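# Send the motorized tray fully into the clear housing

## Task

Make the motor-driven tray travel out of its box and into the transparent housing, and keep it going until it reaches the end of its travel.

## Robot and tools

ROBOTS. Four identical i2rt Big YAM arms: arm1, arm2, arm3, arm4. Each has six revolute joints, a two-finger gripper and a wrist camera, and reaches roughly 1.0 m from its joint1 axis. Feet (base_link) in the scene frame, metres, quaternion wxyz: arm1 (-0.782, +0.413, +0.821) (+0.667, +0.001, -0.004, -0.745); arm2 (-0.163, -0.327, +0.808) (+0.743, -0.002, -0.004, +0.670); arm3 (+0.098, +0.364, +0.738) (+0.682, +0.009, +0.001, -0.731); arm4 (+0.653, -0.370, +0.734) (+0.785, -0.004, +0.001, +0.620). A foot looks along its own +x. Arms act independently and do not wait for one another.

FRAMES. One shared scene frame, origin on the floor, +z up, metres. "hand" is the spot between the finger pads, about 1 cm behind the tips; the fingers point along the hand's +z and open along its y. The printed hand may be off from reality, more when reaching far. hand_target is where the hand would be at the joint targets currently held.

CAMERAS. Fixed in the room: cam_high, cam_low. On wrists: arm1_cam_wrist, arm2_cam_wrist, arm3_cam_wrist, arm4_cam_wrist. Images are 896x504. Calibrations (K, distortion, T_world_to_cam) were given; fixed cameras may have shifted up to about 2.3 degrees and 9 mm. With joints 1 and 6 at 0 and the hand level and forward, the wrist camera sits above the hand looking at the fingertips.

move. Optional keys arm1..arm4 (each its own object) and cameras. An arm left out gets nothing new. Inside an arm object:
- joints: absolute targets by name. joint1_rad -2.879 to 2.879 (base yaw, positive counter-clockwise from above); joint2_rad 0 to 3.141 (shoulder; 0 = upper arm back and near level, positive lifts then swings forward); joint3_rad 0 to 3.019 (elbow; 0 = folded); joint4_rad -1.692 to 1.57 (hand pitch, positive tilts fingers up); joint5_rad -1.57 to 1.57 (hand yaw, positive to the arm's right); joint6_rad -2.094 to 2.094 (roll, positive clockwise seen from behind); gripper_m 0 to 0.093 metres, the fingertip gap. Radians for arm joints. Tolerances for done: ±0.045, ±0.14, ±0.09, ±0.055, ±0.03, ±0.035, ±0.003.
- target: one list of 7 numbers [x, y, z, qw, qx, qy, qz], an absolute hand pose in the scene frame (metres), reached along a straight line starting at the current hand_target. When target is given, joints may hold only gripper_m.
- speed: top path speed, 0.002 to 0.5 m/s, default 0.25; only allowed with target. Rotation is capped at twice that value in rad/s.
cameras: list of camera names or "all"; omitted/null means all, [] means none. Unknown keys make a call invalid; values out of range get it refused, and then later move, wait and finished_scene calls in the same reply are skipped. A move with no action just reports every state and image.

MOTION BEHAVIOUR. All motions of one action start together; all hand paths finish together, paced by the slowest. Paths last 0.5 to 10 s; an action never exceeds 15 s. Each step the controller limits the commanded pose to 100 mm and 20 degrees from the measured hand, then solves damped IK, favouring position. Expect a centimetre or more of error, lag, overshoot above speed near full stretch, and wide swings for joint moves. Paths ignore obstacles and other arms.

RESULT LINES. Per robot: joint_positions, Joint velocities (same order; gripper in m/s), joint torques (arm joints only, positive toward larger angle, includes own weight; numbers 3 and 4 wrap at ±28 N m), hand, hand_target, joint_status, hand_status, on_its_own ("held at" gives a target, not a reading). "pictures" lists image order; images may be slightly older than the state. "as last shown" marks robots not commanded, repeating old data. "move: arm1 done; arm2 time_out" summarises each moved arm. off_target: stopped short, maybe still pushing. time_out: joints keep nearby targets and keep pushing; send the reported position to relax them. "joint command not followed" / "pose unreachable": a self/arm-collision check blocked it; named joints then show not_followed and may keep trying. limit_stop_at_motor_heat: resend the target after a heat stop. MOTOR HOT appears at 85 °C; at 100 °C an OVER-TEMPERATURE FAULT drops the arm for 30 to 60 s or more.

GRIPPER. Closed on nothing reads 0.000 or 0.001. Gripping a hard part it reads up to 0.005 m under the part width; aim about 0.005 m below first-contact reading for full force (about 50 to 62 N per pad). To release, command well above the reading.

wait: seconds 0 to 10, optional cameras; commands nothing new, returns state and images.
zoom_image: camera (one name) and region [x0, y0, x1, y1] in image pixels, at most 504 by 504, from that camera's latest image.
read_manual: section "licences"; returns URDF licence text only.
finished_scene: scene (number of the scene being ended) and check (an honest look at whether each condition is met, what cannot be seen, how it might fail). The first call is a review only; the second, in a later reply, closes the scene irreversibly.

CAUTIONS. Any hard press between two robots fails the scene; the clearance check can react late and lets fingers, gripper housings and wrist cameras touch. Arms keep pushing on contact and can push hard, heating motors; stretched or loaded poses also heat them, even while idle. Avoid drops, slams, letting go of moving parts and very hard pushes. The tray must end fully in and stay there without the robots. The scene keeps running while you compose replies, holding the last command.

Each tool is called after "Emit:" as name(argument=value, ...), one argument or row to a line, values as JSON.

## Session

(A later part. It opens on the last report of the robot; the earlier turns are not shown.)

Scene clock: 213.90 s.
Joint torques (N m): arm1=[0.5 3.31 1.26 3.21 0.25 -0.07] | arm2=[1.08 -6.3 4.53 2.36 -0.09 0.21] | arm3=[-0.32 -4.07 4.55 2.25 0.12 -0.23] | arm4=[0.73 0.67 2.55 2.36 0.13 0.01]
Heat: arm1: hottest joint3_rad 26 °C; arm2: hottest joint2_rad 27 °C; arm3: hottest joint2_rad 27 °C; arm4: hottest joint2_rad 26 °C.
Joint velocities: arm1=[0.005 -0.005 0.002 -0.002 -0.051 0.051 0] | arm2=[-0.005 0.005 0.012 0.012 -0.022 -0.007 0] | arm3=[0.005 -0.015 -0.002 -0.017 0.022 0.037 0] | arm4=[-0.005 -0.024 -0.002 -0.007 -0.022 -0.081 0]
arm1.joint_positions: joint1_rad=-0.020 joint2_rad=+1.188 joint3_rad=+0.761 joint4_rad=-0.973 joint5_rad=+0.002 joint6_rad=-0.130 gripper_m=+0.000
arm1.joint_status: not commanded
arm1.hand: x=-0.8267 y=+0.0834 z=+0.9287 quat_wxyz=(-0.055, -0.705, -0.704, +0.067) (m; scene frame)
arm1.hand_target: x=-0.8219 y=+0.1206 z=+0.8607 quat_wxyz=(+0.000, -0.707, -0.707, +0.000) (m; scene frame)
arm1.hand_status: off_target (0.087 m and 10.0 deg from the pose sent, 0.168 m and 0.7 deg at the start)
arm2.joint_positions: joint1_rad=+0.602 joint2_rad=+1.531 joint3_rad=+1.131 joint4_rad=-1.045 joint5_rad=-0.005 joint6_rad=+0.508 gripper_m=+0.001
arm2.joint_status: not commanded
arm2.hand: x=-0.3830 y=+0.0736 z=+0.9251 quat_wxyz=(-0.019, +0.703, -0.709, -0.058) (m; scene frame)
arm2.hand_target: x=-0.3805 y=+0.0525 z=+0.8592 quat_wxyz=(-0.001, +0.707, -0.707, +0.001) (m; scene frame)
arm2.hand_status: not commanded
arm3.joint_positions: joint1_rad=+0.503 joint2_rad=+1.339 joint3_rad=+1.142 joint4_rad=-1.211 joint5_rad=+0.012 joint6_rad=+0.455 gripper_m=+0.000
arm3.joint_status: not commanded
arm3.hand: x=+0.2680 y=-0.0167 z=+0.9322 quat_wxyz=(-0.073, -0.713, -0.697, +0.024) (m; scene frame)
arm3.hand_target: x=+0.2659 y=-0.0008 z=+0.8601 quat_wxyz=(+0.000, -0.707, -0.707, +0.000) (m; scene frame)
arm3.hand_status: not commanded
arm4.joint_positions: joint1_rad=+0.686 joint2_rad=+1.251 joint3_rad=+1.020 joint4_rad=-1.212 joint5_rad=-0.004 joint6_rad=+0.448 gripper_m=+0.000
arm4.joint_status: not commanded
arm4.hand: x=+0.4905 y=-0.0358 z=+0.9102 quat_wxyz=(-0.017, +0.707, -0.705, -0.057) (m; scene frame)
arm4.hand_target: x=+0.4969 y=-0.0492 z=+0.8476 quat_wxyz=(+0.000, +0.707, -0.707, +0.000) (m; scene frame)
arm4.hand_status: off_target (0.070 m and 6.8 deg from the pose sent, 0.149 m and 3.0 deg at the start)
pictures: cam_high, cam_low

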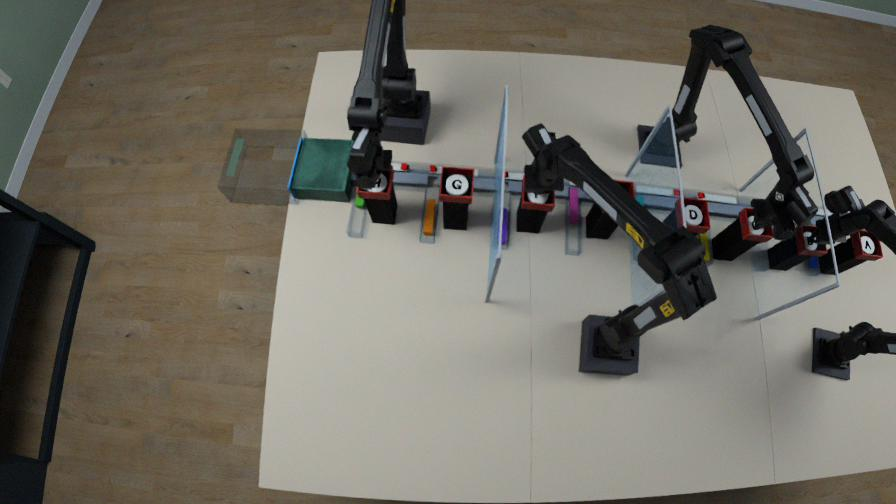

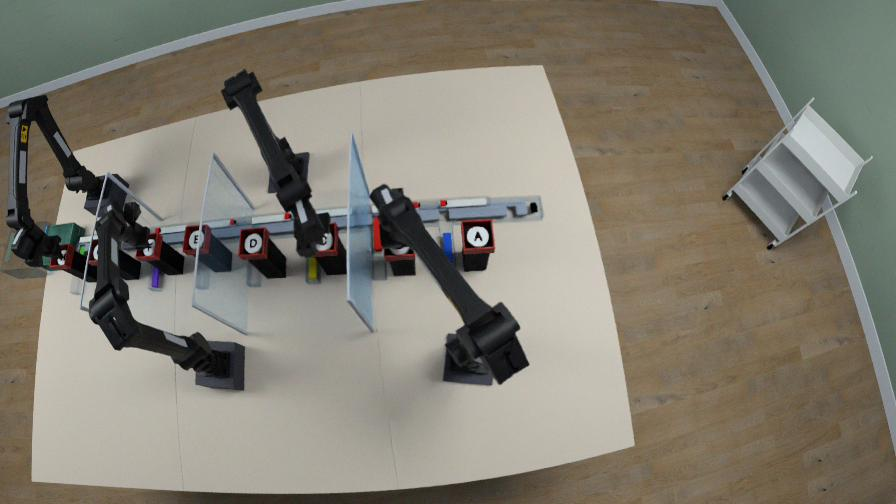

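Emit:
wait(
  seconds=4,
  cameras=["cam_high", "cam_low"],
)

Emit:
zoom_image(
  camera="cam_high",
  region=[340, 150, 460, 250],
)

Emit:
zoom_image(
  camera="cam_low",
  region=[340, 180, 560, 300],
)

Scene clock: 218.03 s.
Joint torques (N m): arm1=[0.62 3.31 1.28 3.22 0.26 -0.07] | arm2=[0.79 -6.18 4.62 2.35 -0.09 0.22] | arm3=[-0.32 -4.13 4.56 2.29 0.12 -0.24] | arm4=[0.67 0.62 2.56 2.35 0.13 0.01]
Heat: arm1: hottest joint3_rad 26 °C; arm2: hottest joint2_rad 27 °C; arm3: hottest joint2_rad 27 °C; arm4: hottest joint2_rad 26 °C.
Joint velocities: arm1=[0.005 -0.005 0.002 -0.012 0.007 0.022 0.001] | arm2=[-0.005 0.005 0.002 0.012 -0.095 -0.007 0] | arm3=[-0.005 -0.005 0.007 0.012 0.051 -0.051 0] | arm4=[-0.005 -0.015 0.002 0.007 -0.022 -0.022 -0.002]
arm1.joint_positions: joint1_rad=-0.020 joint2_rad=+1.188 joint3_rad=+0.761 joint4_rad=-0.973 joint5_rad=+0.002 joint6_rad=-0.130 gripper_m=+0.000
arm1.joint_status: not commanded
arm1.hand: x=-0.8267 y=+0.0834 z=+0.9287 quat_wxyz=(-0.055, -0.705, -0.704, +0.067) (m; scene frame)
arm1.hand_target: x=-0.8219 y=+0.1206 z=+0.8607 quat_wxyz=(+0.000, -0.707, -0.707, +0.000) (m; scene frame)
arm1.hand_status: off_target (0.087 m and 10.0 deg from the pose sent, 0.168 m and 0.7 deg at the start)
arm2.joint_positions: joint1_rad=+0.602 joint2_rad=+1.531 joint3_rad=+1.131 joint4_rad=-1.045 joint5_rad=-0.005 joint6_rad=+0.508 gripper_m=+0.001
arm2.joint_status: not commanded
arm2.hand: x=-0.3830 y=+0.0736 z=+0.9251 quat_wxyz=(-0.019, +0.703, -0.709, -0.058) (m; scene frame)
arm2.hand_target: x=-0.3805 y=+0.0525 z=+0.8592 quat_wxyz=(-0.001, +0.707, -0.707, +0.001) (m; scene frame)
arm2.hand_status: not commanded
arm3.joint_positions: joint1_rad=+0.503 joint2_rad=+1.339 joint3_rad=+1.142 joint4_rad=-1.211 joint5_rad=+0.012 joint6_rad=+0.455 gripper_m=+0.000
arm3.joint_status: not commanded
arm3.hand: x=+0.2680 y=-0.0167 z=+0.9322 quat_wxyz=(-0.073, -0.713, -0.697, +0.024) (m; scene frame)
arm3.hand_target: x=+0.2659 y=-0.0008 z=+0.8601 quat_wxyz=(+0.000, -0.707, -0.707, +0.000) (m; scene frame)
arm3.hand_status: not commanded
arm4.joint_positions: joint1_rad=+0.686 joint2_rad=+1.251 joint3_rad=+1.020 joint4_rad=-1.212 joint5_rad=-0.004 joint6_rad=+0.448 gripper_m=+0.000
arm4.joint_status: not commanded
arm4.hand: x=+0.4905 y=-0.0358 z=+0.9102 quat_wxyz=(-0.017, +0.707, -0.705, -0.057) (m; scene frame)
arm4.hand_target: x=+0.4969 y=-0.0492 z=+0.8476 quat_wxyz=(+0.000, +0.707, -0.707, +0.000) (m; scene frame)
arm4.hand_status: off_target (0.070 m and 6.8 deg from the pose sent, 0.149 m and 3.0 deg at the start)
wait: 4.00 s; at rest by 0.13 s
pictures: cam_high, cam_low

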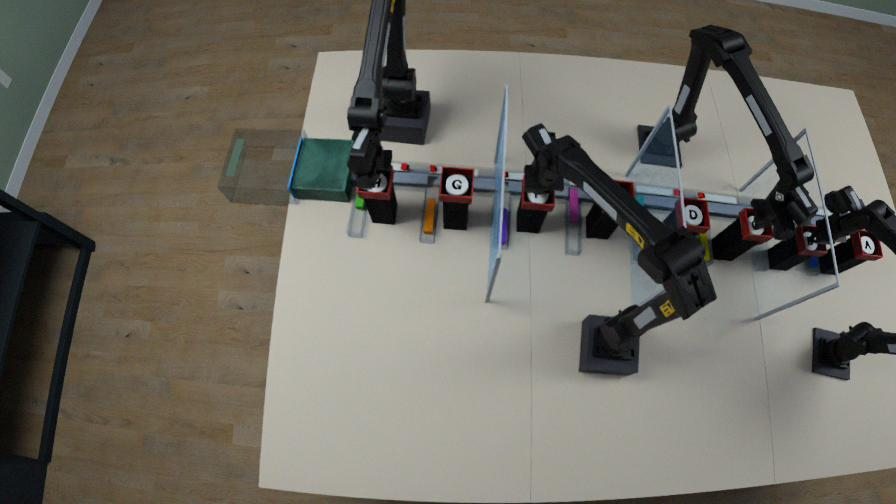

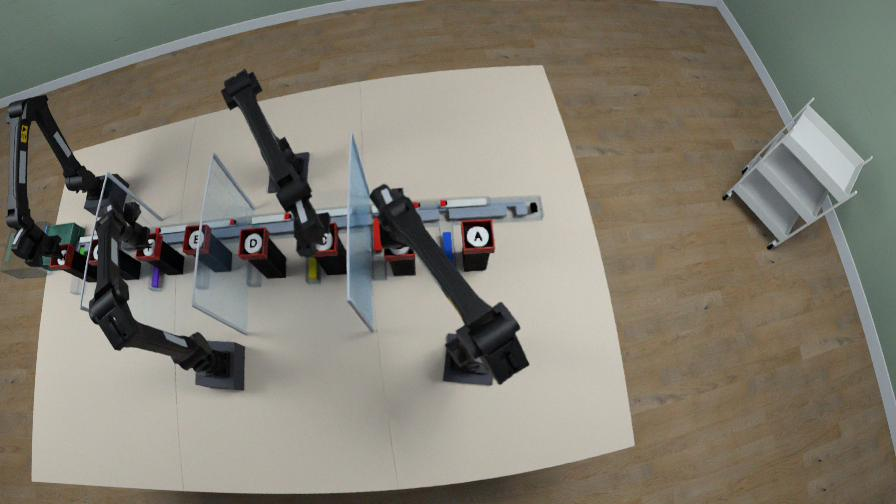

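Scaled by 4.200 from the camera's 896x504 image, which has a finer 1280x720 frame.

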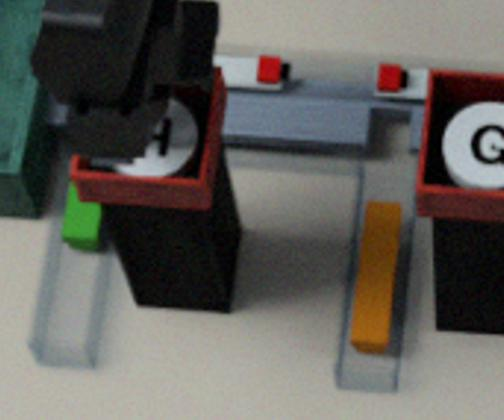

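Scaled by 2.291 from the camera's 896x504 image, which has a finer 1280x720 frame.

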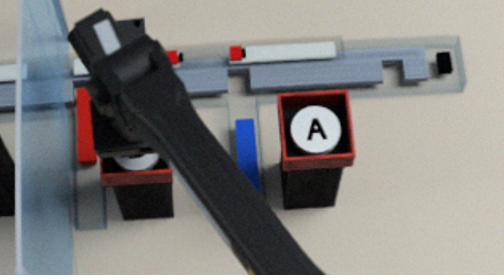

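Emit:
wait(
  seconds=5,
  cameras=["cam_high", "cam_low"],
)

Emit:
zoom_image(
  camera="cam_high",
  region=[340, 150, 460, 250],
)

Emit:
zoom_image(
  camera="cam_low",
  region=[360, 190, 470, 282],
)

Scene clock: 223.47 s.
Joint torques (N m): arm1=[0.56 3.37 1.28 3.22 0.25 -0.08] | arm2=[1.03 -6.36 4.66 2.35 -0.11 0.21] | arm3=[-0.44 -4.13 4.57 2.25 0.13 -0.24] | arm4=[0.73 0.62 2.56 2.33 0.13 0.01]
Heat: arm1: hottest joint3_rad 26 °C; arm2: hottest joint2_rad 27 °C; arm3: hottest joint2_rad 27 °C; arm4: hottest joint2_rad 26 °C.
Joint velocities: arm1=[-0.024 0.015 0.002 0.002 0.022 -0.007 0.001] | arm2=[-0.005 -0.015 -0.017 -0.007 -0.066 0.066 0] | arm3=[-0.015 -0.005 -0.022 -0.012 0.022 -0.051 0] | arm4=[0.005 0.005 -0.012 0.007 0.037 0.007 0]
arm1.joint_positions: joint1_rad=-0.020 joint2_rad=+1.188 joint3_rad=+0.761 joint4_rad=-0.973 joint5_rad=+0.002 joint6_rad=-0.130 gripper_m=+0.000
arm1.joint_status: not commanded
arm1.hand: x=-0.8267 y=+0.0834 z=+0.9287 quat_wxyz=(-0.055, -0.705, -0.704, +0.067) (m; scene frame)
arm1.hand_target: x=-0.8219 y=+0.1206 z=+0.8607 quat_wxyz=(+0.000, -0.707, -0.707, +0.000) (m; scene frame)
arm1.hand_status: off_target (0.087 m and 10.0 deg from the pose sent, 0.168 m and 0.7 deg at the start)
arm2.joint_positions: joint1_rad=+0.602 joint2_rad=+1.531 joint3_rad=+1.131 joint4_rad=-1.045 joint5_rad=-0.005 joint6_rad=+0.508 gripper_m=+0.001
arm2.joint_status: not commanded
arm2.hand: x=-0.3830 y=+0.0736 z=+0.9251 quat_wxyz=(-0.019, +0.703, -0.709, -0.058) (m; scene frame)
arm2.hand_target: x=-0.3805 y=+0.0525 z=+0.8592 quat_wxyz=(-0.001, +0.707, -0.707, +0.001) (m; scene frame)
arm2.hand_status: not commanded
arm3.joint_positions: joint1_rad=+0.503 joint2_rad=+1.339 joint3_rad=+1.142 joint4_rad=-1.211 joint5_rad=+0.012 joint6_rad=+0.455 gripper_m=+0.000
arm3.joint_status: not commanded
arm3.hand: x=+0.2680 y=-0.0167 z=+0.9322 quat_wxyz=(-0.073, -0.713, -0.697, +0.024) (m; scene frame)
arm3.hand_target: x=+0.2659 y=-0.0008 z=+0.8601 quat_wxyz=(+0.000, -0.707, -0.707, +0.000) (m; scene frame)
arm3.hand_status: not commanded
arm4.joint_positions: joint1_rad=+0.686 joint2_rad=+1.251 joint3_rad=+1.020 joint4_rad=-1.212 joint5_rad=-0.004 joint6_rad=+0.448 gripper_m=+0.000
arm4.joint_status: not commanded
arm4.hand: x=+0.4905 y=-0.0358 z=+0.9102 quat_wxyz=(-0.017, +0.707, -0.705, -0.057) (m; scene frame)
arm4.hand_target: x=+0.4969 y=-0.0492 z=+0.8476 quat_wxyz=(+0.000, +0.707, -0.707, +0.000) (m; scene frame)
arm4.hand_status: off_target (0.070 m and 6.8 deg from the pose sent, 0.149 m and 3.0 deg at the start)
wait: 5.00 s; at rest from the start
pictures: cam_high, cam_low

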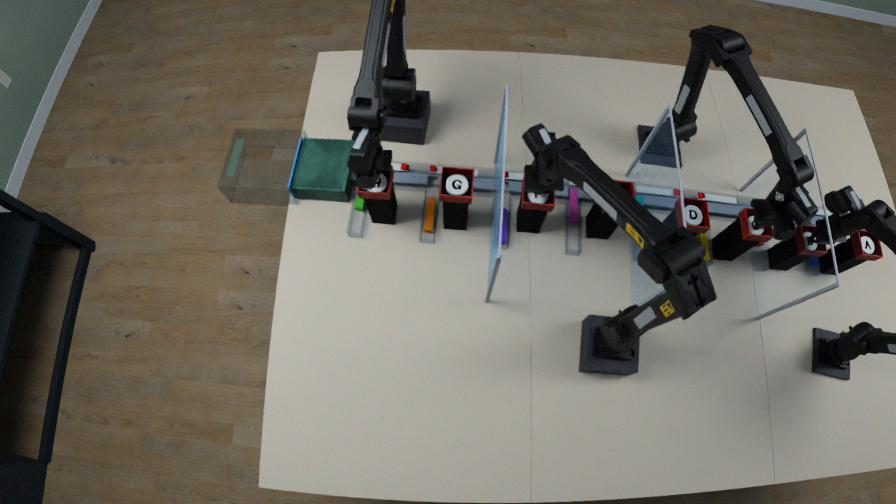

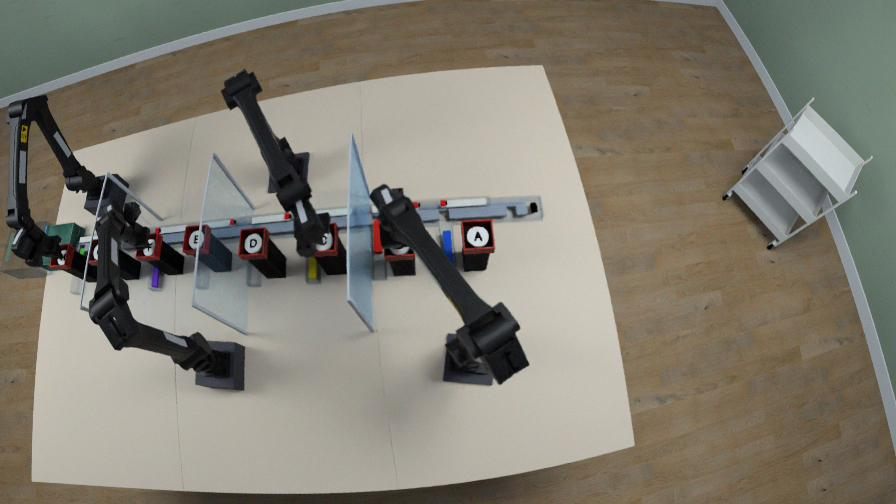

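Scaled by 4.200 from the camera's 896x504 image, which has a finer 1280x720 frame.

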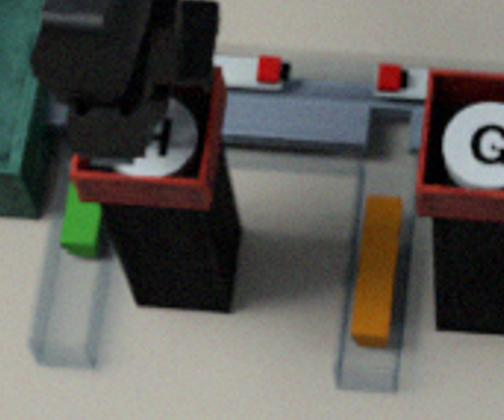

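Scaled by 4.582 from the camera's 896x504 image, which has a finer 1280x720 frame.

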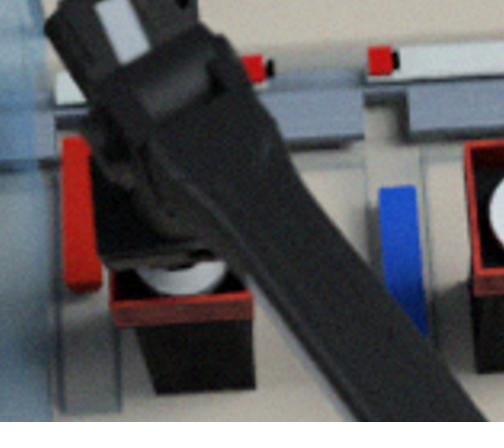

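Emit:
wait(
  seconds=4,
  cameras=["cam_high", "cam_low"],
)

Emit:
zoom_image(
  camera="cam_high",
  region=[340, 150, 460, 250],
)

Emit:
zoom_image(
  camera="cam_low",
  region=[360, 190, 470, 282],
)

Scene clock: 228.07 s.
Joint torques (N m): arm1=[0.56 3.55 1.28 3.23 0.26 -0.07] | arm2=[0.73 -6.36 4.56 2.18 -0.06 0.2] | arm3=[-0.38 -4.07 4.57 2.26 0.12 -0.25] | arm4=[0.73 0.67 2.55 2.36 0.13 0.01]
Heat: arm1: hottest joint3_rad 26 °C; arm2: hottest joint2_rad 27 °C; arm3: hottest joint2_rad 27 °C; arm4: hottest joint2_rad 26 °C.
Joint velocities: arm1=[0.005 -0.005 0.007 -0.012 -0.022 -0.007 0] | arm2=[0.005 -0.024 -0.002 0.017 0.066 0.007 0] | arm3=[0.005 -0.005 -0.002 -0.017 0.022 -0.022 0] | arm4=[-0.005 0.005 0.002 -0.002 0.007 -0.051 0]
arm1.joint_positions: joint1_rad=-0.020 joint2_rad=+1.188 joint3_rad=+0.761 joint4_rad=-0.973 joint5_rad=+0.002 joint6_rad=-0.130 gripper_m=+0.000
arm1.joint_status: not commanded
arm1.hand: x=-0.8267 y=+0.0834 z=+0.9287 quat_wxyz=(-0.055, -0.705, -0.704, +0.067) (m; scene frame)
arm1.hand_target: x=-0.8219 y=+0.1206 z=+0.8607 quat_wxyz=(+0.000, -0.707, -0.707, +0.000) (m; scene frame)
arm1.hand_status: off_target (0.087 m and 10.0 deg from the pose sent, 0.168 m and 0.7 deg at the start)
arm2.joint_positions: joint1_rad=+0.602 joint2_rad=+1.531 joint3_rad=+1.131 joint4_rad=-1.045 joint5_rad=-0.005 joint6_rad=+0.508 gripper_m=+0.001
arm2.joint_status: not commanded
arm2.hand: x=-0.3830 y=+0.0736 z=+0.9251 quat_wxyz=(-0.019, +0.703, -0.709, -0.058) (m; scene frame)
arm2.hand_target: x=-0.3805 y=+0.0525 z=+0.8592 quat_wxyz=(-0.001, +0.707, -0.707, +0.001) (m; scene frame)
arm2.hand_status: not commanded
arm3.joint_positions: joint1_rad=+0.503 joint2_rad=+1.339 joint3_rad=+1.142 joint4_rad=-1.211 joint5_rad=+0.012 joint6_rad=+0.455 gripper_m=+0.000
arm3.joint_status: not commanded
arm3.hand: x=+0.2680 y=-0.0167 z=+0.9322 quat_wxyz=(-0.073, -0.713, -0.697, +0.024) (m; scene frame)
arm3.hand_target: x=+0.2659 y=-0.0008 z=+0.8601 quat_wxyz=(+0.000, -0.707, -0.707, +0.000) (m; scene frame)
arm3.hand_status: not commanded
arm4.joint_positions: joint1_rad=+0.686 joint2_rad=+1.251 joint3_rad=+1.020 joint4_rad=-1.212 joint5_rad=-0.004 joint6_rad=+0.448 gripper_m=+0.000
arm4.joint_status: not commanded
arm4.hand: x=+0.4905 y=-0.0358 z=+0.9102 quat_wxyz=(-0.017, +0.707, -0.705, -0.057) (m; scene frame)
arm4.hand_target: x=+0.4969 y=-0.0492 z=+0.8476 quat_wxyz=(+0.000, +0.707, -0.707, +0.000) (m; scene frame)
arm4.hand_status: off_target (0.070 m and 6.8 deg from the pose sent, 0.149 m and 3.0 deg at the start)
wait: 4.00 s; at rest from the start
pictures: cam_high, cam_low

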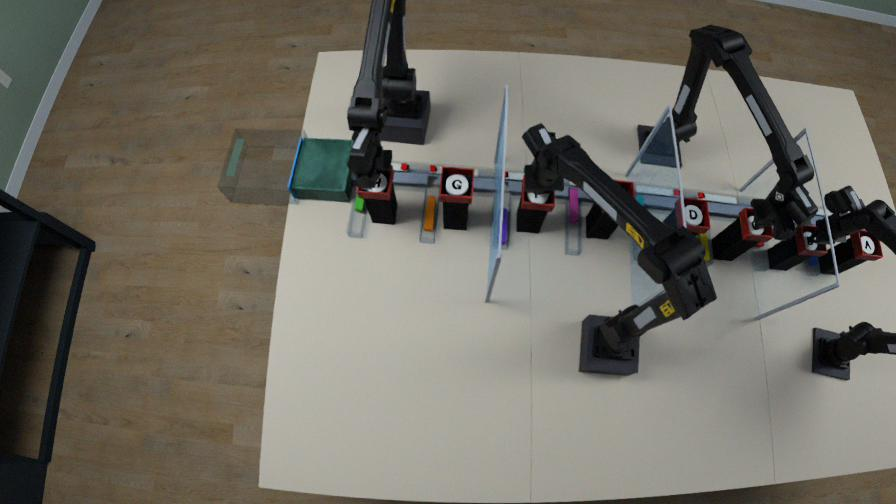

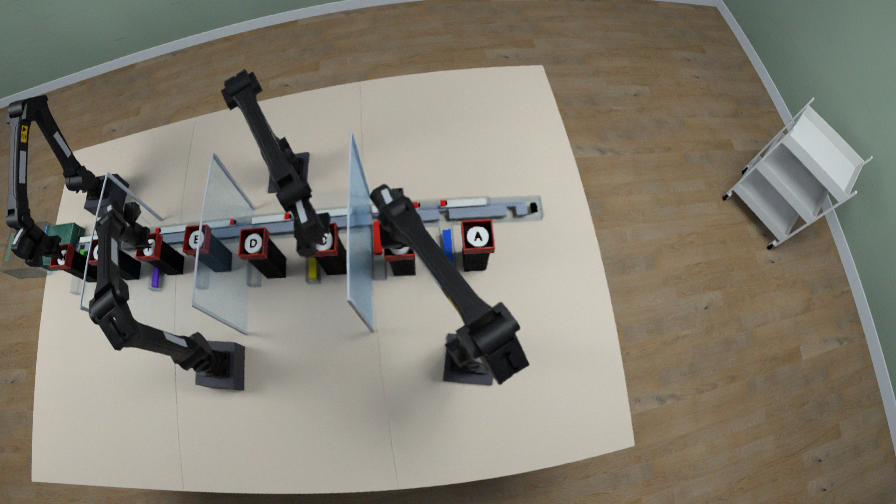

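Scaled by 4.200 from the camera's 896x504 image, which has a finer 1280x720 frame.

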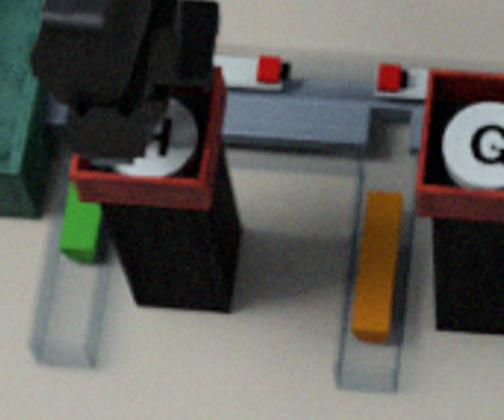

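Scaled by 4.582 from the camera's 896x504 image, which has a finer 1280x720 frame.

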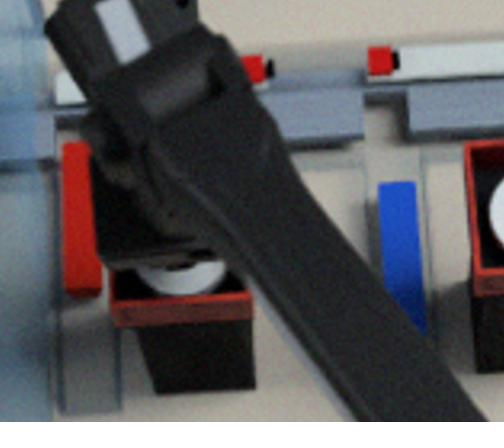

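Emit:
move(
  arm2={"target": [-0.382, 0.06, 1.02, 0, 0.7071, -0.7071, 0], "speed": 0.4},
  arm3={"target": [0.272, -0.012, 1.02, 0, 0.7071, 0.7071, 0], "speed": 0.4},
  cameras=[],
)

Emit:
move(
  arm2={"target": [-0.166, 0.038, 1.015, 0, 0.7071, -0.7071, 0], "speed": 0.45},
  arm3={"target": [0.053, 0.014, 1.015, 0, 0.7071, 0.7071, 0], "speed": 0.45},
  cameras=[],
)

Emit:
move(
  arm2={"target": [-0.166, 0.033, 0.852, 0, 0.7071, -0.7071, 0], "speed": 0.3},
  arm3={"target": [0.054, 0.017, 0.852, 0, 0.7071, 0.7071, 0], "speed": 0.3},
  cameras=["cam_high", "cam_low", "arm3_cam_wrist", "arm2_cam_wrist"],
)

Scene clock: 229.77 s.
Joint torques (N m): arm1=[0.62 3.43 1.25 3.21 0.25 -0.07] | arm2=[-0.21 -15.38 13.59 -0.51 -0.19 0.12] | arm3=[-0.15 -12.28 14.97 -0.09 0.1 -0.15] | arm4=[0.73 0.62 2.55 2.33 0.13 0.01]
Heat: arm1: hottest joint3_rad 26 °C; arm2: hottest joint2_rad 27 °C; arm3: hottest joint2_rad 27 °C; arm4: hottest joint2_rad 26 °C.
move: arm2 off_target; arm3 off_target
Joint velocities: arm1=[-0.015 -0.015 -0.002 0.007 -0.022 -0.007 0] | arm2=[-0.015 -0.005 -0.012 -0.002 -0.022 0.007 0] | arm3=[-0.005 0.005 0.002 0.002 -0.022 0.022 -0.001] | arm4=[0.005 -0.015 -0.017 -0.007 -0.066 0.007 0.001]
arm1.joint_positions: joint1_rad=-0.020 joint2_rad=+1.188 joint3_rad=+0.761 joint4_rad=-0.973 joint5_rad=+0.002 joint6_rad=-0.130 gripper_m=+0.000
arm1.joint_status: not commanded
arm1.hand: x=-0.8267 y=+0.0834 z=+0.9287 quat_wxyz=(-0.055, -0.705, -0.704, +0.067) (m; scene frame)
arm1.hand_target: x=-0.8219 y=+0.1206 z=+0.8607 quat_wxyz=(+0.000, -0.707, -0.707, +0.000) (m; scene frame)
arm1.hand_status: not commanded
arm2.joint_positions: joint1_rad=+0.602 joint2_rad=+1.508 joint3_rad=+1.325 joint4_rad=-1.416 joint5_rad=-0.005 joint6_rad=+0.508 gripper_m=+0.001
arm2.joint_status: not commanded
arm2.hand: x=-0.3730 y=+0.0538 z=+1.0039 quat_wxyz=(+0.002, +0.704, -0.710, +0.015) (m; scene frame)
arm2.hand_target: x=-0.3821 y=+0.0601 z=+1.0201 quat_wxyz=(+0.000, +0.707, -0.707, +0.000) (m; scene frame)
arm2.hand_status: off_target (0.019 m and 1.8 deg from the pose sent, 0.096 m and 7.0 deg at the start)
arm3.joint_positions: joint1_rad=+0.508 joint2_rad=+1.387 joint3_rad=+1.411 joint4_rad=-1.595 joint5_rad=+0.013 joint6_rad=+0.455 gripper_m=+0.000
arm3.joint_status: not commanded
arm3.hand: x=+0.2632 y=-0.0041 z=+1.0136 quat_wxyz=(+0.003, -0.713, -0.702, -0.003) (m; scene frame)
arm3.hand_target: x=+0.2725 y=-0.0131 z=+1.0206 quat_wxyz=(+0.000, -0.707, -0.707, +0.000) (m; scene frame)
arm3.hand_status: off_target (0.013 m and 1.0 deg from the pose sent, 0.088 m and 9.0 deg at the start)
arm4.joint_positions: joint1_rad=+0.686 joint2_rad=+1.251 joint3_rad=+1.020 joint4_rad=-1.212 joint5_rad=-0.004 joint6_rad=+0.448 gripper_m=+0.000
arm4.joint_status: not commanded
arm4.hand: x=+0.4905 y=-0.0358 z=+0.9102 quat_wxyz=(-0.017, +0.707, -0.705, -0.057) (m; scene frame)
arm4.hand_target: x=+0.4969 y=-0.0492 z=+0.8476 quat_wxyz=(+0.000, +0.707, -0.707, +0.000) (m; scene frame)
arm4.hand_status: not commanded
pictures: none
No camera images: "cameras" was empty.

Scene clock: 231.50 s.
Joint torques (N m): arm1=[0.5 3.49 1.24 3.21 0.26 -0.07] | arm2=[-1.55 -12.22 10.28 0.03 -0.22 0.01] | arm3=[-2.55 -11.4 11.75 0.08 -0.2 -0.26] | arm4=[0.73 0.62 2.55 2.35 0.13 0.01]
Heat: arm1: hottest joint3_rad 26 °C; arm2: hottest joint2_rad 27 °C; arm3: hottest joint2_rad 27 °C; arm4: hottest joint2_rad 26 °C.
move: arm2 done; arm3 done
Joint velocities: arm1=[0.005 0.015 0.002 0.007 0.022 0.037 -0.002] | arm2=[-0.015 -0.005 -0.002 0.007 -0.081 -0.022 0.001] | arm3=[0.005 -0.005 -0.007 -0.017 0.051 -0.037 0] | arm4=[-0.005 -0.015 -0.022 -0.012 0.007 -0.066 0.001]
arm1, arm4: as last shown
arm2.joint_positions: joint1_rad=+0.117 joint2_rad=+1.308 joint3_rad=+1.141 joint4_rad=-1.416 joint5_rad=-0.012 joint6_rad=+0.009 gripper_m=+0.001
arm2.joint_status: not commanded
arm2.hand: x=-0.1715 y=+0.0349 z=+1.0127 quat_wxyz=(+0.005, +0.709, -0.706, +0.003) (m; scene frame)
arm2.hand_target: x=-0.1666 y=+0.0352 z=+1.0156 quat_wxyz=(+0.003, +0.707, -0.707, -0.001) (m; scene frame)
arm2.hand_status: done (0.007 m and 0.7 deg from the pose sent, 0.208 m and 1.8 deg at the start)
arm3.joint_positions: joint1_rad=-0.034 joint2_rad=+1.237 joint3_rad=+1.277 joint4_rad=-1.595 joint5_rad=-0.001 joint6_rad=-0.103 gripper_m=+0.000
arm3.joint_status: not commanded
arm3.hand: x=+0.0591 y=+0.0144 z=+1.0131 quat_wxyz=(-0.005, -0.707, -0.707, -0.003) (m; scene frame)
arm3.hand_target: x=+0.0552 y=+0.0150 z=+1.0153 quat_wxyz=(-0.004, -0.707, -0.707, -0.006) (m; scene frame)
arm3.hand_status: done (0.006 m and 0.6 deg from the pose sent, 0.211 m and 1.0 deg at the start)
pictures: none
No camera images: "cameras" was empty.

Scene clock: 232.93 s.
Joint torques (N m): arm1=[0.56 3.37 1.25 3.25 0.26 -0.08] | arm2=[-1.32 0.21 2.03 2.55 -0.02 0.07] | arm3=[-2.49 0.21 2.13 2.43 0.02 -0.24] | arm4=[0.67 0.67 2.56 2.35 0.14 0.01]
Heat: arm1: hottest joint3_rad 26 °C; arm2: hottest joint2_rad 27 °C; arm3: hottest joint2_rad 27 °C; arm4: hottest joint2_rad 26 °C.
move: arm2 off_target; arm3 off_target
Joint velocities: arm1=[-0.015 0.005 -0.002 -0.012 -0.037 -0.066 0] | arm2=[-0.015 -0.015 0.007 -0.002 -0.051 0.007 -0.001] | arm3=[0.005 0.005 -0.007 0.012 0.11 -0.022 0] | arm4=[-0.005 -0.005 0.002 0.007 0.051 0.037 -0.002]
arm1, arm4: as last shown
arm2.joint_positions: joint1_rad=+0.117 joint2_rad=+1.279 joint3_rad=+0.917 joint4_rad=-1.033 joint5_rad=-0.012 joint6_rad=+0.009 gripper_m=+0.001
arm2.joint_status: not commanded
arm2.hand: x=-0.1710 y=+0.0506 z=+0.9437 quat_wxyz=(-0.061, +0.707, -0.702, -0.064) (m; scene frame)
arm2.hand_target: x=-0.1667 y=+0.0178 z=+0.8663 quat_wxyz=(+0.001, +0.707, -0.707, +0.000) (m; scene frame)
arm2.hand_status: off_target (0.094 m and 10.2 deg from the pose sent, 0.161 m and 0.7 deg at the start)
arm3.joint_positions: joint1_rad=-0.034 joint2_rad=+1.131 joint3_rad=+1.001 joint4_rad=-1.231 joint5_rad=+0.004 joint6_rad=-0.104 gripper_m=+0.000
arm3.joint_status: not commanded
arm3.hand: x=+0.0584 y=+0.0108 z=+0.9454 quat_wxyz=(-0.064, -0.704, -0.704, +0.074) (m; scene frame)
arm3.hand_target: x=+0.0568 y=+0.0341 z=+0.8649 quat_wxyz=(-0.001, -0.707, -0.707, -0.001) (m; scene frame)
arm3.hand_status: off_target (0.094 m and 11.2 deg from the pose sent, 0.161 m and 0.6 deg at the start)
pictures: arm2_cam_wrist, arm3_cam_wrist, cam_high, cam_low
camera_calibration:
arm2_cam_wrist: T_world_to_cam=[[0.999883, 0.0118425, 0.00968113, 0.159406], [0.00637288, -0.897898, 0.440157, -0.364761], [0.0139052, -0.440044, -0.897869, 0.999652], [0, 0, 0, 1]] pos_world=[-0.170963, 0.110484, 1.05657]
arm3_cam_wrist: T_world_to_cam=[[-0.999936, 0.00229856, 0.011095, 0.0470002], [0.00677159, 0.906326, 0.422525, -0.406788], [-0.00908447, 0.422573, -0.906283, 0.980551], [0, 0, 0, 1]] pos_world=[0.0586596, -0.0457793, 1.06001]

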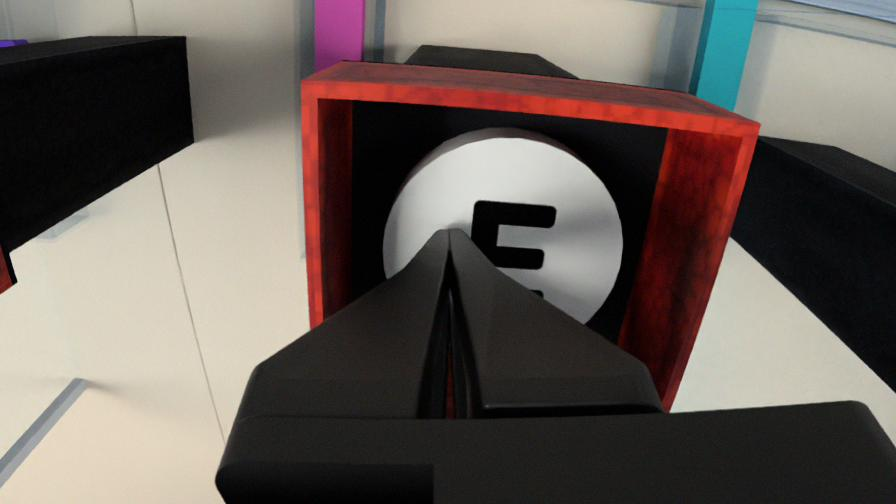

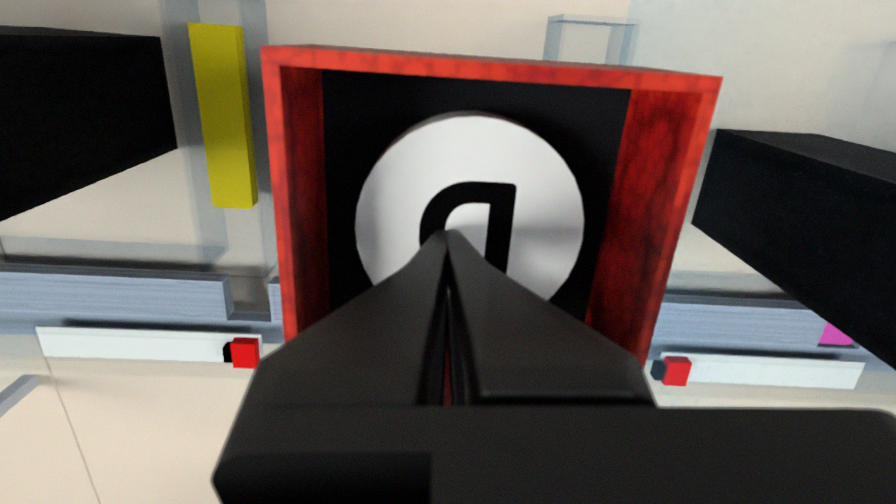

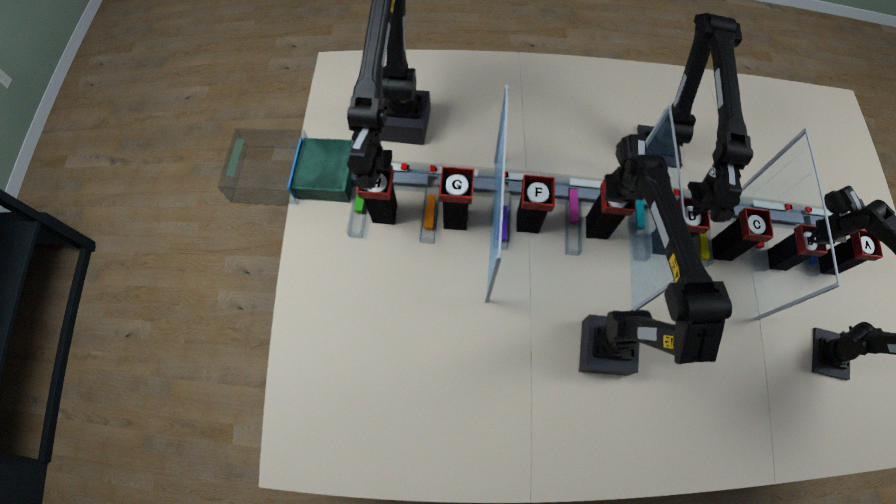

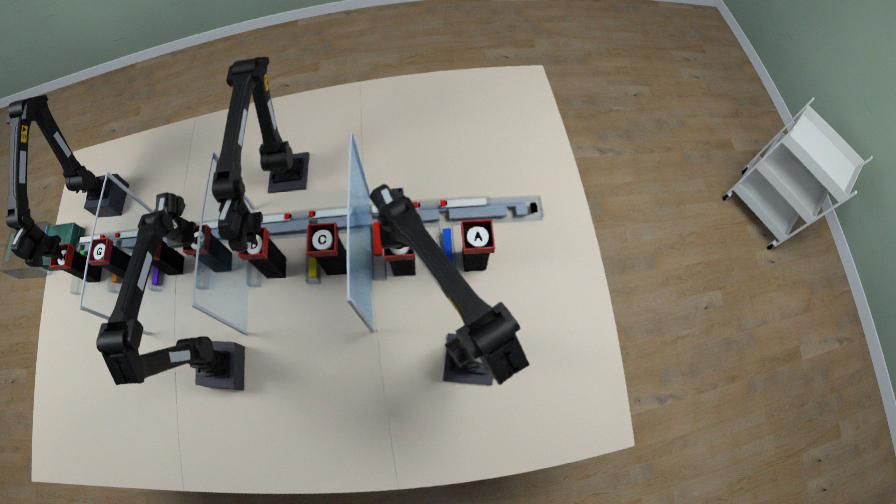

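Emit:
wait(
  seconds=2.5,
  cameras=["cam_high", "cam_low", "arm3_cam_wrist"],
)

Emit:
zoom_image(
  camera="cam_high",
  region=[480, 150, 720, 285],
)

Emit:
zoom_image(
  camera="cam_low",
  region=[200, 190, 470, 342],
)

Scene clock: 235.57 s.
Joint torques (N m): arm1=[0.56 3.55 1.26 3.21 0.24 -0.08] | arm2=[-1.2 0.73 2.03 2.55 0.03 0.07] | arm3=[-2.61 0.32 2.13 2.36 0.02 -0.23] | arm4=[0.73 0.62 2.56 2.35 0.13 0.01]
Heat: arm1: hottest joint3_rad 26 °C; arm2: hottest joint2_rad 27 °C; arm3: hottest joint2_rad 27 °C; arm4: hottest joint2_rad 26 °C.
Joint velocities: arm1=[-0.005 -0.005 -0.007 0.032 -0.007 -0.022 -0.001] | arm2=[-0.015 -0.005 0.007 0.002 -0.022 0.022 -0.001] | arm3=[-0.024 -0.015 0.007 0.007 -0.022 -0.066 -0.001] | arm4=[-0.005 -0.005 -0.007 -0.017 -0.051 0.007 0]
arm1.joint_positions: joint1_rad=-0.020 joint2_rad=+1.188 joint3_rad=+0.761 joint4_rad=-0.973 joint5_rad=+0.002 joint6_rad=-0.130 gripper_m=+0.000
arm1.joint_status: not commanded
arm1.hand: x=-0.8267 y=+0.0834 z=+0.9287 quat_wxyz=(-0.055, -0.705, -0.704, +0.067) (m; scene frame)
arm1.hand_target: x=-0.8219 y=+0.1206 z=+0.8607 quat_wxyz=(+0.000, -0.707, -0.707, +0.000) (m; scene frame)
arm1.hand_status: not commanded
arm2.joint_positions: joint1_rad=+0.117 joint2_rad=+1.279 joint3_rad=+0.917 joint4_rad=-1.033 joint5_rad=-0.012 joint6_rad=+0.009 gripper_m=+0.001
arm2.joint_status: not commanded
arm2.hand: x=-0.1710 y=+0.0506 z=+0.9437 quat_wxyz=(-0.061, +0.707, -0.702, -0.064) (m; scene frame)
arm2.hand_target: x=-0.1667 y=+0.0178 z=+0.8663 quat_wxyz=(+0.001, +0.707, -0.707, +0.000) (m; scene frame)
arm2.hand_status: off_target (0.094 m and 10.2 deg from the pose sent, 0.161 m and 0.7 deg at the start)
arm3.joint_positions: joint1_rad=-0.034 joint2_rad=+1.131 joint3_rad=+1.001 joint4_rad=-1.231 joint5_rad=+0.004 joint6_rad=-0.104 gripper_m=+0.000
arm3.joint_status: not commanded
arm3.hand: x=+0.0584 y=+0.0108 z=+0.9454 quat_wxyz=(-0.064, -0.704, -0.704, +0.074) (m; scene frame)
arm3.hand_target: x=+0.0568 y=+0.0341 z=+0.8649 quat_wxyz=(-0.001, -0.707, -0.707, -0.001) (m; scene frame)
arm3.hand_status: off_target (0.094 m and 11.2 deg from the pose sent, 0.161 m and 0.6 deg at the start)
arm4.joint_positions: joint1_rad=+0.686 joint2_rad=+1.251 joint3_rad=+1.020 joint4_rad=-1.212 joint5_rad=-0.004 joint6_rad=+0.448 gripper_m=+0.000
arm4.joint_status: not commanded
arm4.hand: x=+0.4905 y=-0.0358 z=+0.9102 quat_wxyz=(-0.017, +0.707, -0.705, -0.057) (m; scene frame)
arm4.hand_target: x=+0.4969 y=-0.0492 z=+0.8476 quat_wxyz=(+0.000, +0.707, -0.707, +0.000) (m; scene frame)
arm4.hand_status: not commanded
wait: 2.50 s; at rest by 0.13 s
pictures: arm3_cam_wrist, cam_high, cam_low
camera_calibration:
arm3_cam_wrist: T_world_to_cam=[[-0.999936, 0.00192434, 0.011169, 0.0469343], [0.00646374, 0.906326, 0.422529, -0.406775], [-0.00930969, 0.422574, -0.90628, 0.980561], [0, 0, 0, 1]] pos_world=[0.0586893, -0.0457798, 1.06001]

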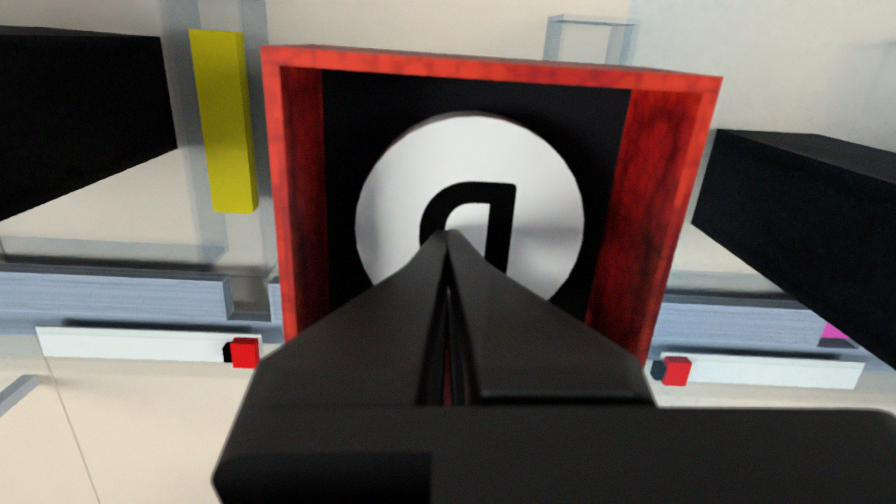

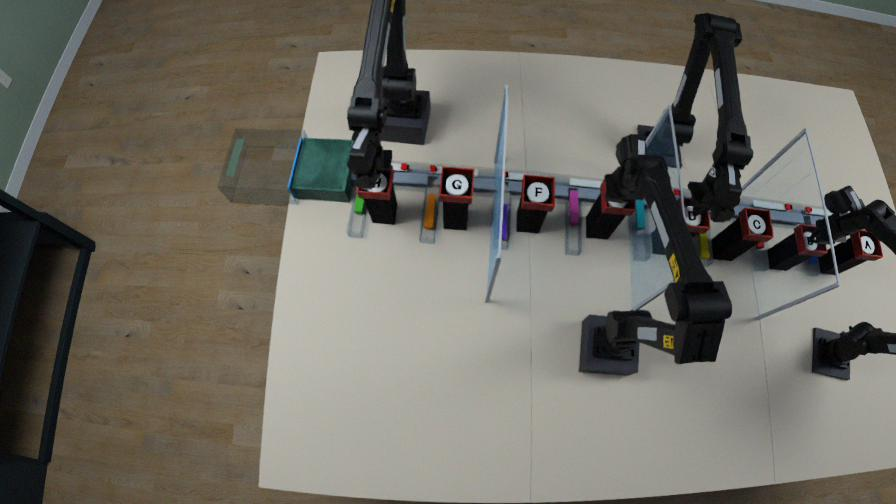

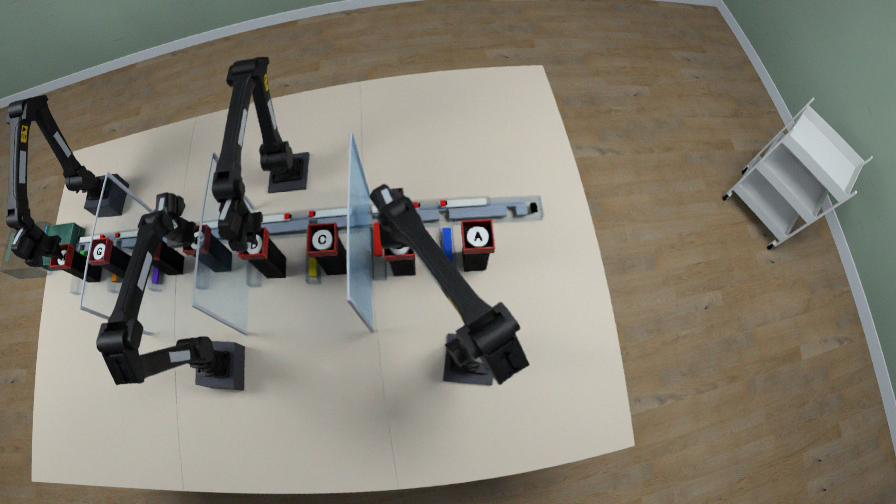

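Scaled by 2.100 from the camera's 896x504 image, which has a finer 1280x720 frame.

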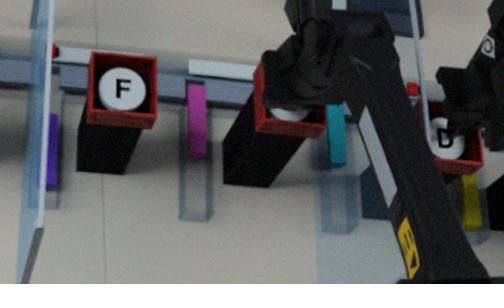

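Scaled by 1.867 from the camera's 896x504 image, which has a finer 1280x720 frame.

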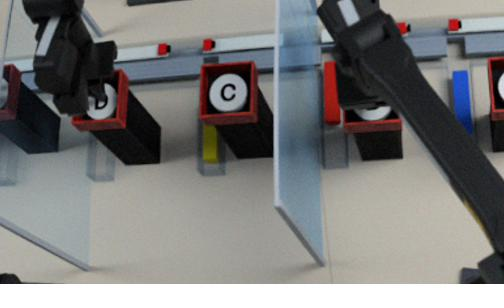

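Emit:
wait(
  seconds=3,
  cameras=["cam_high", "cam_low"],
)

Emit:
zoom_image(
  camera="cam_high",
  region=[480, 150, 720, 285],
)

Emit:
zoom_image(
  camera="cam_high",
  region=[340, 150, 460, 250],
)

Emit:
zoom_image(
  camera="cam_low",
  region=[360, 190, 470, 282],
)

Scene clock: 238.73 s.
Joint torques (N m): arm1=[0.5 3.31 1.28 3.23 0.24 -0.08] | arm2=[-1.14 0.03 2.02 2.55 0.01 0.07] | arm3=[-2.49 0.44 2.13 2.35 0.03 -0.23] | arm4=[0.73 0.62 2.56 2.35 0.13 0.01]
Heat: arm1: hottest joint3_rad 26 °C; arm2: hottest joint2_rad 27 °C; arm3: hottest joint2_rad 27 °C; arm4: hottest joint2_rad 26 °C.
Joint velocities: arm1=[-0.005 -0.005 0.007 -0.017 0.007 0.066 0] | arm2=[0.005 -0.024 -0.002 -0.002 0.066 0.022 -0.001] | arm3=[-0.005 -0.005 -0.012 0.002 0.007 -0.037 0] | arm4=[-0.005 -0.005 0.002 -0.002 -0.095 -0.022 -0.001]
arm1.joint_positions: joint1_rad=-0.020 joint2_rad=+1.188 joint3_rad=+0.761 joint4_rad=-0.973 joint5_rad=+0.002 joint6_rad=-0.130 gripper_m=+0.000
arm1.joint_status: not commanded
arm1.hand: x=-0.8267 y=+0.0834 z=+0.9287 quat_wxyz=(-0.055, -0.705, -0.704, +0.067) (m; scene frame)
arm1.hand_target: x=-0.8219 y=+0.1206 z=+0.8607 quat_wxyz=(+0.000, -0.707, -0.707, +0.000) (m; scene frame)
arm1.hand_status: not commanded
arm2.joint_positions: joint1_rad=+0.117 joint2_rad=+1.279 joint3_rad=+0.917 joint4_rad=-1.033 joint5_rad=-0.012 joint6_rad=+0.009 gripper_m=+0.001
arm2.joint_status: not commanded
arm2.hand: x=-0.1710 y=+0.0506 z=+0.9437 quat_wxyz=(-0.061, +0.707, -0.702, -0.064) (m; scene frame)
arm2.hand_target: x=-0.1667 y=+0.0178 z=+0.8663 quat_wxyz=(+0.001, +0.707, -0.707, +0.000) (m; scene frame)
arm2.hand_status: off_target (0.094 m and 10.2 deg from the pose sent, 0.161 m and 0.7 deg at the start)
arm3.joint_positions: joint1_rad=-0.034 joint2_rad=+1.131 joint3_rad=+1.001 joint4_rad=-1.231 joint5_rad=+0.004 joint6_rad=-0.104 gripper_m=+0.000
arm3.joint_status: not commanded
arm3.hand: x=+0.0584 y=+0.0108 z=+0.9454 quat_wxyz=(-0.064, -0.704, -0.704, +0.074) (m; scene frame)
arm3.hand_target: x=+0.0568 y=+0.0341 z=+0.8649 quat_wxyz=(-0.001, -0.707, -0.707, -0.001) (m; scene frame)
arm3.hand_status: off_target (0.094 m and 11.2 deg from the pose sent, 0.161 m and 0.6 deg at the start)
arm4.joint_positions: joint1_rad=+0.686 joint2_rad=+1.251 joint3_rad=+1.020 joint4_rad=-1.212 joint5_rad=-0.004 joint6_rad=+0.448 gripper_m=+0.000
arm4.joint_status: not commanded
arm4.hand: x=+0.4905 y=-0.0358 z=+0.9102 quat_wxyz=(-0.017, +0.707, -0.705, -0.057) (m; scene frame)
arm4.hand_target: x=+0.4969 y=-0.0492 z=+0.8476 quat_wxyz=(+0.000, +0.707, -0.707, +0.000) (m; scene frame)
arm4.hand_status: not commanded
wait: 3.00 s; at rest by 0.10 s
pictures: cam_high, cam_low

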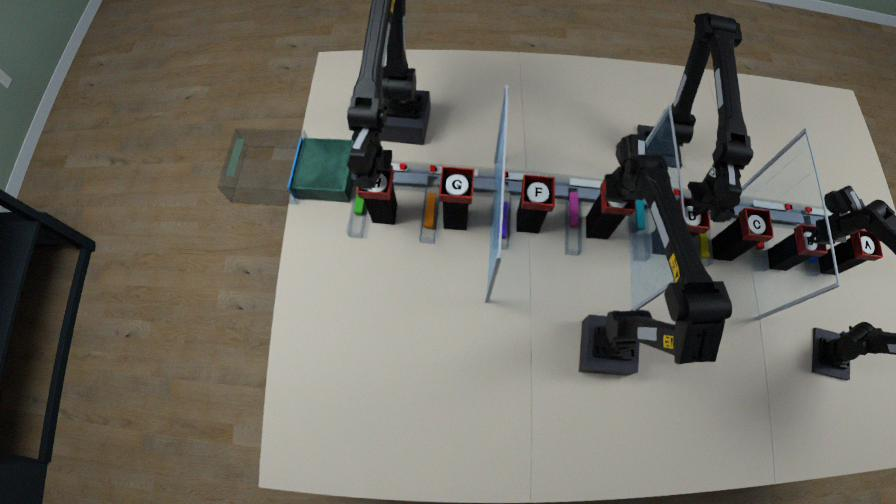

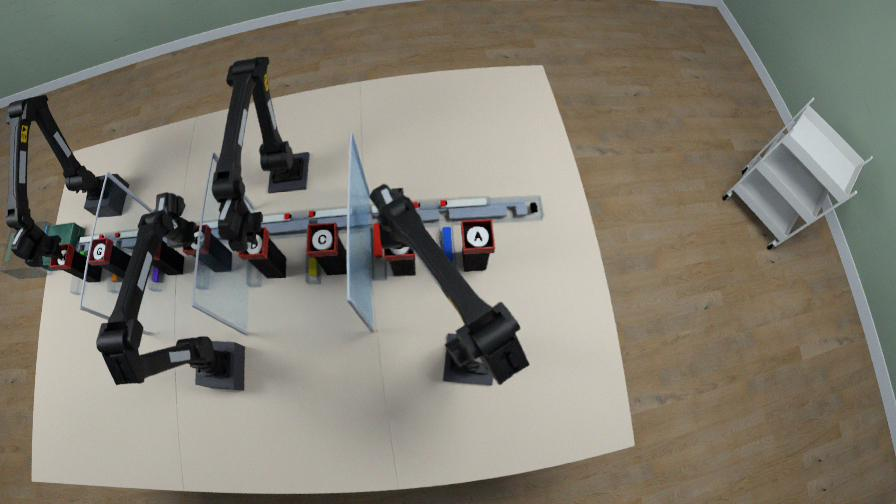

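Scaled by 2.100 from the camera's 896x504 image, which has a finer 1280x720 frame.

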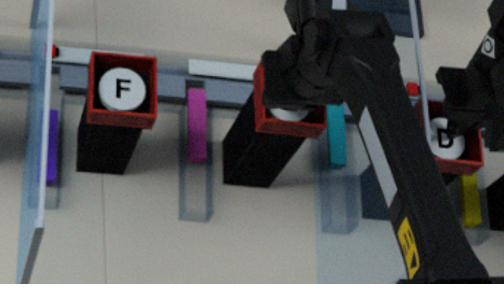

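Scaled by 4.200 from the camera's 896x504 image, which has a finer 1280x720 frame.

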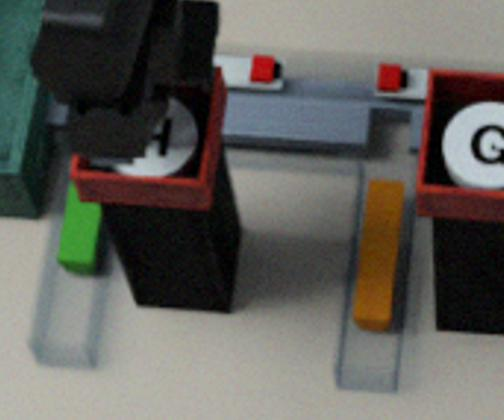

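Scaled by 4.582 from the camera's 896x504 image, which has a finer 1280x720 frame.

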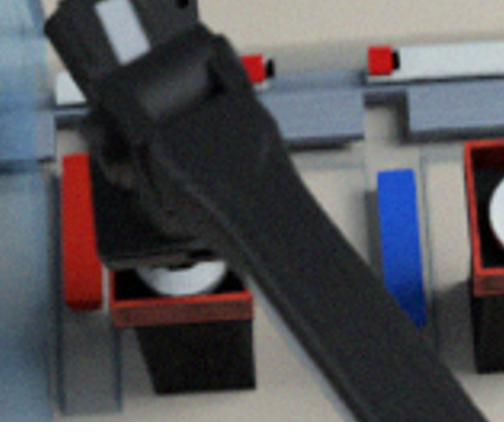

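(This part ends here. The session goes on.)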